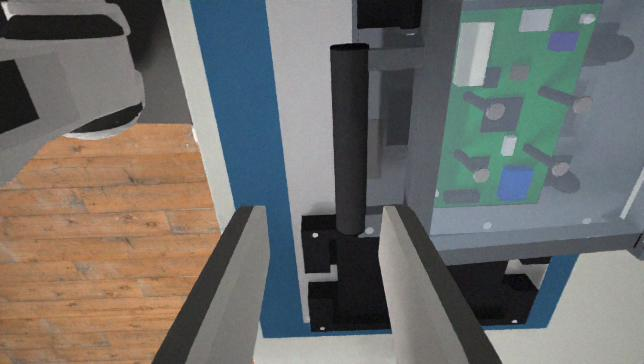

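{"op": "move", "data": {
  "target": {"side":"left","x":0.323,"y":0.036,"z":0.99,"quat_wxyz":[0.9996,0,0,0.027]},
  "cameras": ["left_wrist_camera"]
}}

{"op": "move", "data": {
  "target": {"side":"left","x":0.323,"y":0.036,"z":0.956,"quat_wxyz":[0.9996,0,0,0.027]},
  "min_time_s": 1.5,
  "cameras": ["left_wrist_camera"]
}}

{"op": "move", "data": {
  "joints": {"left_gripper_m":0.005},
  "cameras": ["left_wrist_camera","head_camera"]
}}

Scene clock: 681.40 s.
Joint torques (N m): left_arm=[-21.85 6.57 7.36 1.48 0.1 -0.07 -0.1] | right_arm=[-5.92 -5.98 -4.06 -9.19 0.08 -1.91 0.15]
External joint torques (N m): left_arm=[0.79 -0.91 -0.54 0.71 0.07 -0.02 -0.1] | right_arm=[0.48 -0.23 0.19 1.23 -0.15 -0.01 0.1]
Wrist force (N): left_arm=[-2.6 0.6 -9.8] | right_arm=[-3.5 13.1 -6.4]
Wrist torque (N m): left_arm=[-0.09 -0.53 -0.23] | right_arm=[-0.24 0.53 0.46]
Wrist force, peak (N): left_arm=[-2.8 0.4 -11.6] | right_arm=[-3.7 13.5 -6.5]
move: done
base_odometry: x=-0.489 y=+1.828 heading=+1.402
lidar_m: 0.90 0.66 0.51 0.82 1.44 1.90 4.12 4.24 3.40 1.06 0.67 0.90
base_status: not commanded
joint_positions: torso_squat_rad=+0.350 torso_shift_rad=+0.150 torso_pitch_rad=+0.000 torso_yaw_rad=+0.000 left_shoulder_pitch_rad=-1.448 left_shoulder_roll_rad=+0.392 left_shoulder_yaw_rad=-1.462 left_elbow_rad=-0.983 left_forearm_roll_rad=+1.625 left_wrist_pitch_rad=+1.309 left_hand_roll_rad=+0.960 left_gripper_m=+0.035 right_shoulder_pitch_rad=+0.300 right_shoulder_roll_rad=-0.350 right_shoulder_yaw_rad=+0.024 right_elbow_rad=-2.000 right_forearm_roll_rad=+0.041 right_wrist_pitch_rad=+0.021 right_hand_roll_rad=+0.009 right_gripper_m=+0.099 head_pan_rad=+0.000 head_tilt_rad=+0.850
joint_status: all done
wheel_motors_off: 0
motor_effort: left_wheel=-2(4) right_wheel=+4(4)
contact_limits: left_gripper_m 350 mA
chest: x=-0.1298 y=-0.0007 z=+1.2401 quat_wxyz=(+1.000, +0.000, +0.000, +0.000) (m; base frame)
left_hand: x=+0.3230 y=+0.0360 z=+0.9900 quat_wxyz=(+1.000, +0.000, +0.000, +0.027) (m; base frame)
left_hand_status: reached (checked arc, planned for 0.5 s): 0 mm and 0.0 deg off.
right_hand: x=+0.3053 y=-0.2937 z=+1.0851 quat_wxyz=(+0.656, -0.123, -0.729, +0.150) (m; base frame)
pictures: left_wrist_camera
camera_calibration:
left_wrist_camera: T_world_to_cam=[[0.997509, 0.0694962, -0.0120897, -0.314071], [0.0665278, -0.869876, 0.488764, -0.439749], [0.0234507, -0.488351, -0.872332, 0.942652], [0, 0, 0, 1]] pos_world=[0.320438, 0.0996447, 1.03344]

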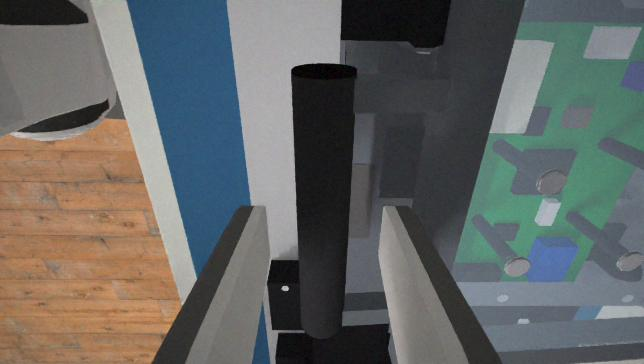

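Scene clock: 683.23 s.
Joint torques (N m): left_arm=[-20.06 4.94 6.05 1.61 -0.01 -0.34 -0.3] | right_arm=[-5.99 -5.84 -4.33 -9.1 0.04 -2.01 0.1]
External joint torques (N m): left_arm=[2.48 -2.07 -1.26 0.98 -0.04 -0.28 -0.3] | right_arm=[0.41 -0.09 -0.08 1.32 -0.2 -0.11 0.05]
Wrist force (N): left_arm=[-2.3 0.6 -10.0] | right_arm=[-3.6 13.2 -6.2]
Wrist torque (N m): left_arm=[-0.09 -0.46 -0.23] | right_arm=[-0.26 0.52 0.47]
Wrist force, peak (N): left_arm=[-2.7 0.6 -10.5] | right_arm=[-3.4 13.6 -6.3]
move: done
base_odometry: x=-0.489 y=+1.828 heading=+1.402
lidar_m: 0.90 0.66 0.50 0.82 1.45 1.90 4.11 4.25 3.41 1.06 0.68 0.91
base_status: not commanded
joint_positions: torso_squat_rad=+0.350 torso_shift_rad=+0.150 torso_pitch_rad=+0.000 torso_yaw_rad=+0.000 left_shoulder_pitch_rad=-1.393 left_shoulder_roll_rad=+0.336 left_shoulder_yaw_rad=-1.485 left_elbow_rad=-0.901 left_forearm_roll_rad=+1.600 left_wrist_pitch_rad=+1.254 left_hand_roll_rad=+0.925 left_gripper_m=+0.035 right_shoulder_pitch_rad=+0.300 right_shoulder_roll_rad=-0.350 right_shoulder_yaw_rad=+0.024 right_elbow_rad=-2.000 right_forearm_roll_rad=+0.041 right_wrist_pitch_rad=+0.021 right_hand_roll_rad=+0.009 right_gripper_m=+0.099 head_pan_rad=+0.000 head_tilt_rad=+0.850
joint_status: all done
wheel_motors_off: 0
motor_effort: left_wheel=-2(4) right_wheel=+2(4)
contact_limits: left_gripper_m 350 mA
chest: x=-0.1298 y=-0.0007 z=+1.2401 quat_wxyz=(+1.000, +0.000, +0.000, +0.000) (m; base frame)
left_hand: x=+0.3230 y=+0.0361 z=+0.9563 quat_wxyz=(+1.000, +0.000, -0.001, +0.027) (m; base frame)
left_hand_status: reached (checked arc, planned for 1.5 s): 0 mm and 0.1 deg off.
right_hand: x=+0.3053 y=-0.2937 z=+1.0851 quat_wxyz=(+0.656, -0.123, -0.729, +0.150) (m; base frame)
pictures: left_wrist_camera
camera_calibration:
left_wrist_camera: T_world_to_cam=[[0.997506, 0.0697104, -0.0110953, -0.315407], [0.0662199, -0.869713, 0.489095, -0.423435], [0.0244453, -0.48861, -0.87216, 0.912841], [0, 0, 0, 1]] pos_world=[0.320345, 0.0997428, 0.999744]

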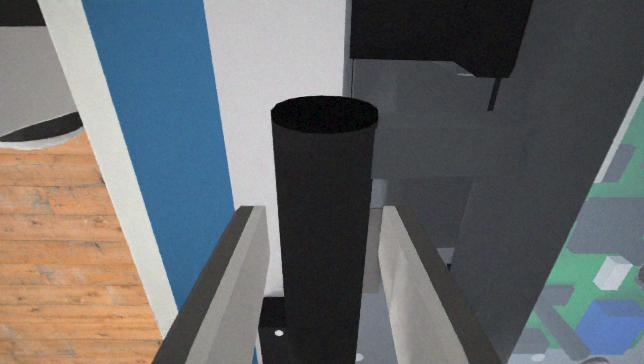

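Scene clock: 684.07 s.
Joint torques (N m): left_arm=[-21.57 6.26 6.64 1.66 -0.17 -0.7 -0.12] | right_arm=[-6.22 -5.82 -4.07 -9.23 0.01 -2 0.1]
External joint torques (N m): left_arm=[0.97 -0.74 -0.67 1.03 -0.2 -0.64 -0.12] | right_arm=[0.18 -0.07 0.17 1.2 -0.22 -0.1 0.05]
Wrist force (N): left_arm=[-7.0 1.7 -10.3] | right_arm=[-3.4 13.4 -6.5]
Wrist torque (N m): left_arm=[-0.10 -0.49 -0.35] | right_arm=[-0.30 0.54 0.47]
Wrist force, peak (N): left_arm=[-7.0 1.7 -12.7] | right_arm=[-3.4 13.4 -6.5]
move: off_target
base_odometry: x=-0.489 y=+1.828 heading=+1.402
lidar_m: 0.90 0.66 0.50 0.82 1.44 1.90 4.13 4.25 3.41 1.06 0.68 0.90
base_status: not commanded
joint_positions: torso_squat_rad=+0.350 torso_shift_rad=+0.150 torso_pitch_rad=+0.000 torso_yaw_rad=+0.000 left_shoulder_pitch_rad=-1.393 left_shoulder_roll_rad=+0.336 left_shoulder_yaw_rad=-1.486 left_elbow_rad=-0.901 left_forearm_roll_rad=+1.600 left_wrist_pitch_rad=+1.254 left_hand_roll_rad=+0.925 left_gripper_m=+0.015 right_shoulder_pitch_rad=+0.300 right_shoulder_roll_rad=-0.350 right_shoulder_yaw_rad=+0.024 right_elbow_rad=-2.000 right_forearm_roll_rad=+0.041 right_wrist_pitch_rad=+0.021 right_hand_roll_rad=+0.009 right_gripper_m=+0.099 head_pan_rad=+0.000 head_tilt_rad=+0.850
joint_status: left_gripper_m off_target (ended at +0.015, target +0.005)
wheel_motors_off: 0
motor_effort: left_wheel=-2(4) right_wheel=+3(4)
contact_limits: left_gripper_m 350 mA
chest: x=-0.1298 y=-0.0007 z=+1.2401 quat_wxyz=(+1.000, +0.000, +0.000, +0.000) (m; base frame)
left_hand: x=+0.3228 y=+0.0361 z=+0.9561 quat_wxyz=(+1.000, +0.000, +0.000, +0.027) (m; base frame)
right_hand: x=+0.3053 y=-0.2937 z=+1.0851 quat_wxyz=(+0.656, -0.123, -0.729, +0.150) (m; base frame)
pictures: head_camera, left_wrist_camera
camera_calibration:
head_camera: T_world_to_cam=[[0.0269052, -0.998753, 0.0420559, -0.0601732], [-0.724009, -0.0484781, -0.688085, 0.971822], [0.689265, -0.0119358, -0.724411, 1.05656], [0, 0, 0, 1]] pos_world=[-0.0230236, -0.000375086, 1.43661]
left_wrist_camera: T_world_to_cam=[[0.997511, 0.0695574, -0.0115719, -0.314809], [0.0663222, -0.869765, 0.488989, -0.423339], [0.023948, -0.488539, -0.872213, 0.912825], [0, 0, 0, 1]] pos_world=[0.320242, 0.0996432, 0.999543]

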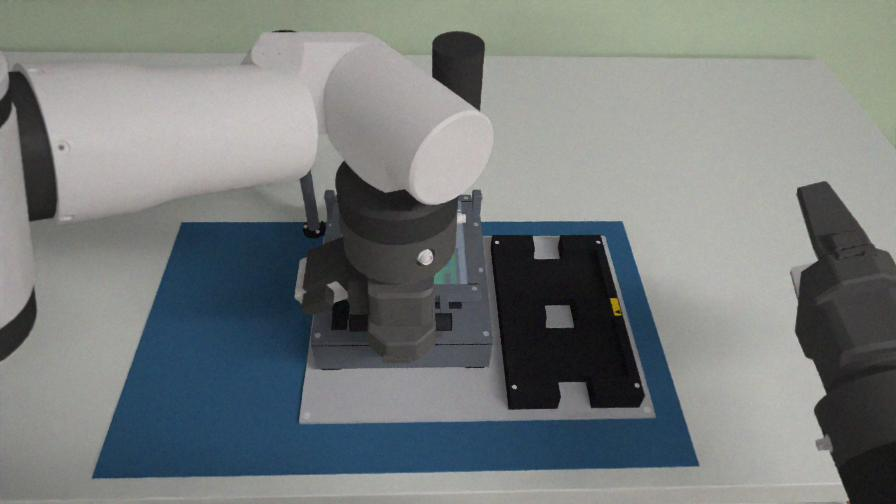

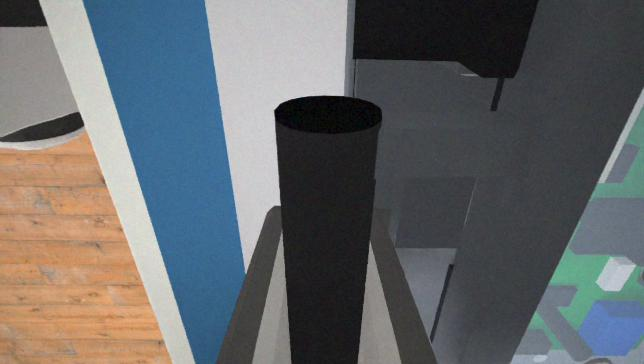

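{"op": "move", "data": {
  "target": {"side":"left","x":0.337,"y":0.037,"z":1.01,"quat_wxyz":[0.9996,0,0,0.027]},
  "min_time_s": 2,
  "cameras": ["head_camera"]
}}

{"op": "move", "data": {
  "target": {"side":"left","x":0.367,"y":0.039,"z":1.066,"quat_wxyz":[0.996,0.0023,-0.087,0.027]},
  "min_time_s": 2,
  "cameras": ["head_camera"]
}}

{"op": "move", "data": {
  "target": {"side":"left","x":0.416,"y":0.042,"z":1.107,"quat_wxyz":[0.9845,0.0047,-0.1735,0.0266]},
  "min_time_s": 2,
  "cameras": ["head_camera"]
}}

Scene clock: 694.30 s.
Joint torques (N m): left_arm=[-24.39 9.46 9.39 1.46 0.82 1.4 -0.18] | right_arm=[-6.16 -5.79 -4.31 -9.11 0 -1.96 0.02]
External joint torques (N m): left_arm=[-1.29 1.59 2.02 0.49 0.79 1.45 -0.18] | right_arm=[0.23 -0.04 -0.06 1.32 -0.24 -0.06 -0.03]
Wrist force (N): left_arm=[3.2 -1.9 -17.6] | right_arm=[-3.3 13.4 -6.1]
Wrist torque (N m): left_arm=[-0.10 -0.21 -0.27] | right_arm=[-0.28 0.55 0.47]
Wrist force, peak (N): left_arm=[-13.2 -0.1 -14.5] | right_arm=[-3.9 13.5 -6.3]
move: done
base_odometry: x=-0.489 y=+1.828 heading=+1.402
lidar_m: 0.90 0.66 0.50 0.83 1.44 1.90 4.12 4.24 3.41 1.06 0.68 0.91
base_status: not commanded
joint_positions: torso_squat_rad=+0.350 torso_shift_rad=+0.150 torso_pitch_rad=+0.000 torso_yaw_rad=+0.000 left_shoulder_pitch_rad=-1.484 left_shoulder_roll_rad=+0.368 left_shoulder_yaw_rad=-1.440 left_elbow_rad=-0.884 left_forearm_roll_rad=+1.654 left_wrist_pitch_rad=+1.353 left_hand_roll_rad=+0.890 left_gripper_m=+0.015 right_shoulder_pitch_rad=+0.300 right_shoulder_roll_rad=-0.350 right_shoulder_yaw_rad=+0.024 right_elbow_rad=-2.000 right_forearm_roll_rad=+0.041 right_wrist_pitch_rad=+0.021 right_hand_roll_rad=+0.009 right_gripper_m=+0.099 head_pan_rad=+0.000 head_tilt_rad=+0.850
joint_status: all done
wheel_motors_off: 0
motor_effort: left_wheel=-2(4) right_wheel=+2(5)
contact_limits: left_gripper_m 350 mA
chest: x=-0.1296 y=-0.0007 z=+1.2401 quat_wxyz=(+1.000, +0.000, +0.000, +0.000) (m; base frame)
left_hand: x=+0.3369 y=+0.0369 z=+1.0094 quat_wxyz=(+1.000, +0.000, +0.000, +0.027) (m; base frame)
left_hand_status: reached (checked arc, planned for 2.0 s): 1 mm and 0.0 deg off.
right_hand: x=+0.3054 y=-0.2937 z=+1.0850 quat_wxyz=(+0.656, -0.123, -0.729, +0.150) (m; base frame)
pictures: head_camera
camera_calibration:
head_camera: T_world_to_cam=[[0.0269802, -0.998754, 0.041975, -0.0600562], [-0.72415, -0.0484742, -0.687936, 0.971681], [0.689114, -0.0118356, -0.724556, 1.05656], [0, 0, 0, 1]] pos_world=[-0.0228235, -0.000374935, 1.43651]

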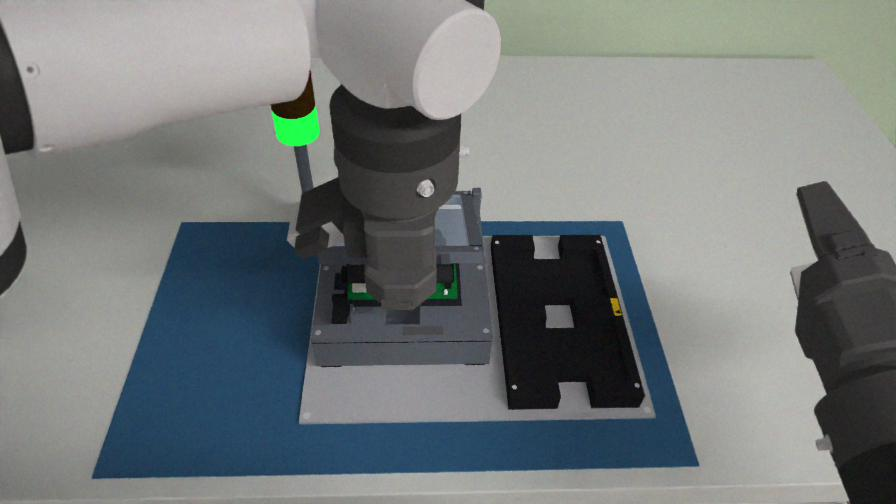

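Scene clock: 696.63 s.
Joint torques (N m): left_arm=[-32.39 13.69 10.79 2.72 -2.71 -2.31 0.32] | right_arm=[-6.08 -5.81 -4.09 -9.25 0.06 -1.95 0.05]
External joint torques (N m): left_arm=[-9.29 5.2 2.49 1.13 -2.48 -2.08 0.33] | right_arm=[0.31 -0.06 0.15 1.18 -0.18 -0.05 0]
Wrist force (N): left_arm=[-8.8 0.8 -26.3] | right_arm=[-3.0 13.4 -6.4]
Wrist torque (N m): left_arm=[-0.12 1.58 -0.20] | right_arm=[-0.30 0.59 0.47]
Wrist force, peak (N): left_arm=[-10.4 -0.4 -27.7] | right_arm=[-3.4 13.5 -6.5]
move: done
base_odometry: x=-0.489 y=+1.828 heading=+1.402
lidar_m: 0.90 0.65 0.50 0.83 1.45 1.90 4.12 4.24 3.41 1.06 0.68 0.90
base_status: not commanded
joint_positions: torso_squat_rad=+0.350 torso_shift_rad=+0.150 torso_pitch_rad=+0.000 torso_yaw_rad=+0.000 left_shoulder_pitch_rad=-1.582 left_shoulder_roll_rad=+0.467 left_shoulder_yaw_rad=-1.441 left_elbow_rad=-1.039 left_forearm_roll_rad=+1.582 left_wrist_pitch_rad=+1.317 left_hand_roll_rad=+0.996 left_gripper_m=+0.015 right_shoulder_pitch_rad=+0.300 right_shoulder_roll_rad=-0.350 right_shoulder_yaw_rad=+0.024 right_elbow_rad=-2.000 right_forearm_roll_rad=+0.041 right_wrist_pitch_rad=+0.021 right_hand_roll_rad=+0.009 right_gripper_m=+0.099 head_pan_rad=+0.000 head_tilt_rad=+0.850
joint_status: all done
wheel_motors_off: 0
motor_effort: left_wheel=-2(4) right_wheel=+4(5)
contact_limits: left_gripper_m 350 mA
chest: x=-0.1295 y=-0.0007 z=+1.2401 quat_wxyz=(+1.000, +0.000, +0.000, +0.000) (m; base frame)
left_hand: x=+0.3659 y=+0.0389 z=+1.0643 quat_wxyz=(+0.996, +0.003, -0.084, +0.027) (m; base frame)
left_hand_status: reached (checked arc, planned for 2.0 s): 2 mm and 0.3 deg off.
right_hand: x=+0.3055 y=-0.2937 z=+1.0849 quat_wxyz=(+0.656, -0.123, -0.729, +0.150) (m; base frame)
pictures: head_camera
camera_calibration:
head_camera: T_world_to_cam=[[0.0269909, -0.998754, 0.0419712, -0.0600531], [-0.724298, -0.0484768, -0.687781, 0.971527], [0.688959, -0.0118358, -0.724704, 1.05669], [0, 0, 0, 1]] pos_world=[-0.0227232, -0.000374926, 1.43651]

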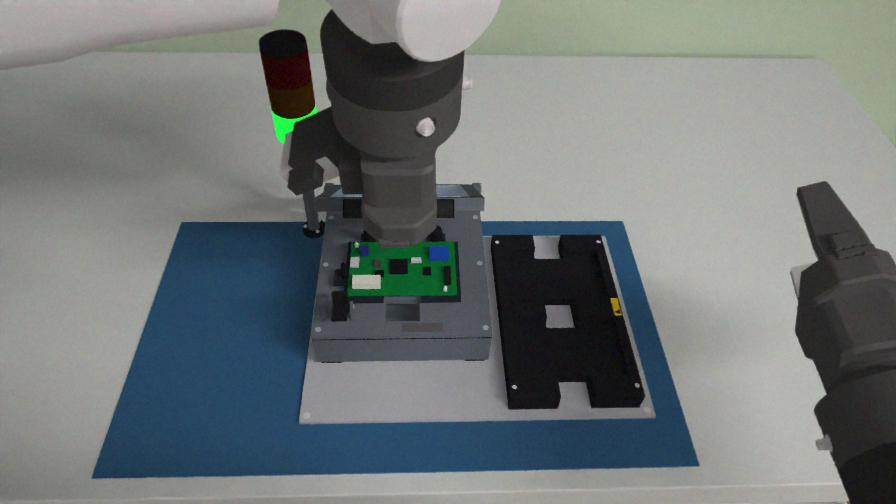

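Scene clock: 698.97 s.
Joint torques (N m): left_arm=[-35.66 12.12 11.3 5.08 -3.58 -3.44 -0.4] | right_arm=[-6.16 -5.66 -4.3 -9.21 -0.06 -1.97 0.02]
External joint torques (N m): left_arm=[-11.99 3.06 3.43 2.96 -3.09 -3.01 -0.38] | right_arm=[0.23 0.09 -0.05 1.21 -0.29 -0.07 -0.03]
Wrist force (N): left_arm=[-12.7 0.7 -28.1] | right_arm=[-3.7 12.9 -6.2]
Wrist torque (N m): left_arm=[0.13 2.02 -0.15] | right_arm=[-0.22 0.51 0.46]
Wrist force, peak (N): left_arm=[-12.9 0.9 -28.1] | right_arm=[-3.5 13.5 -6.4]
move: done
base_odometry: x=-0.489 y=+1.828 heading=+1.402
lidar_m: 0.90 0.66 0.50 0.83 1.45 1.89 4.12 4.25 3.41 1.05 0.68 0.90
base_status: not commanded
joint_positions: torso_squat_rad=+0.350 torso_shift_rad=+0.150 torso_pitch_rad=+0.001 torso_yaw_rad=+0.000 left_shoulder_pitch_rad=-1.647 left_shoulder_roll_rad=+0.464 left_shoulder_yaw_rad=-1.446 left_elbow_rad=-0.966 left_forearm_roll_rad=+1.499 left_wrist_pitch_rad=+1.255 left_hand_roll_rad=+0.976 left_gripper_m=+0.015 right_shoulder_pitch_rad=+0.300 right_shoulder_roll_rad=-0.350 right_shoulder_yaw_rad=+0.024 right_elbow_rad=-2.000 right_forearm_roll_rad=+0.041 right_wrist_pitch_rad=+0.021 right_hand_roll_rad=+0.009 right_gripper_m=+0.099 head_pan_rad=+0.000 head_tilt_rad=+0.850
joint_status: all done
wheel_motors_off: 0
motor_effort: left_wheel=-2(3) right_wheel=+3(5)
contact_limits: left_gripper_m 350 mA
chest: x=-0.1294 y=-0.0007 z=+1.2401 quat_wxyz=(+1.000, +0.000, +0.000, +0.000) (m; base frame)
left_hand: x=+0.4146 y=+0.0425 z=+1.1049 quat_wxyz=(+0.985, +0.005, -0.172, +0.027) (m; base frame)
left_hand_status: reached (checked arc, planned for 2.0 s): 3 mm and 0.2 deg off.
right_hand: x=+0.3055 y=-0.2937 z=+1.0848 quat_wxyz=(+0.656, -0.123, -0.729, +0.150) (m; base frame)
pictures: head_camera
camera_calibration:
head_camera: T_world_to_cam=[[0.0269976, -0.998754, 0.0419631, -0.0600467], [-0.724442, -0.0484736, -0.687629, 0.97145], [0.688807, -0.0118355, -0.724848, 1.05676], [0, 0, 0, 1]] pos_world=[-0.0225229, -0.000374937, 1.43651]

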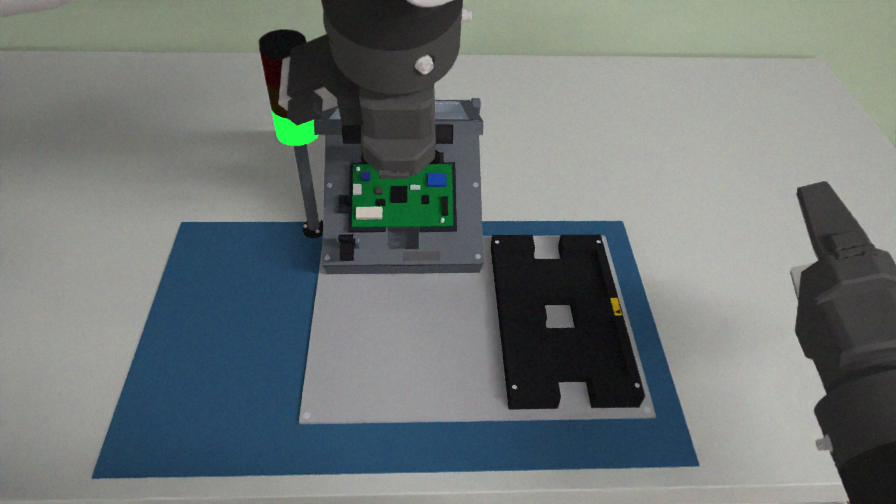

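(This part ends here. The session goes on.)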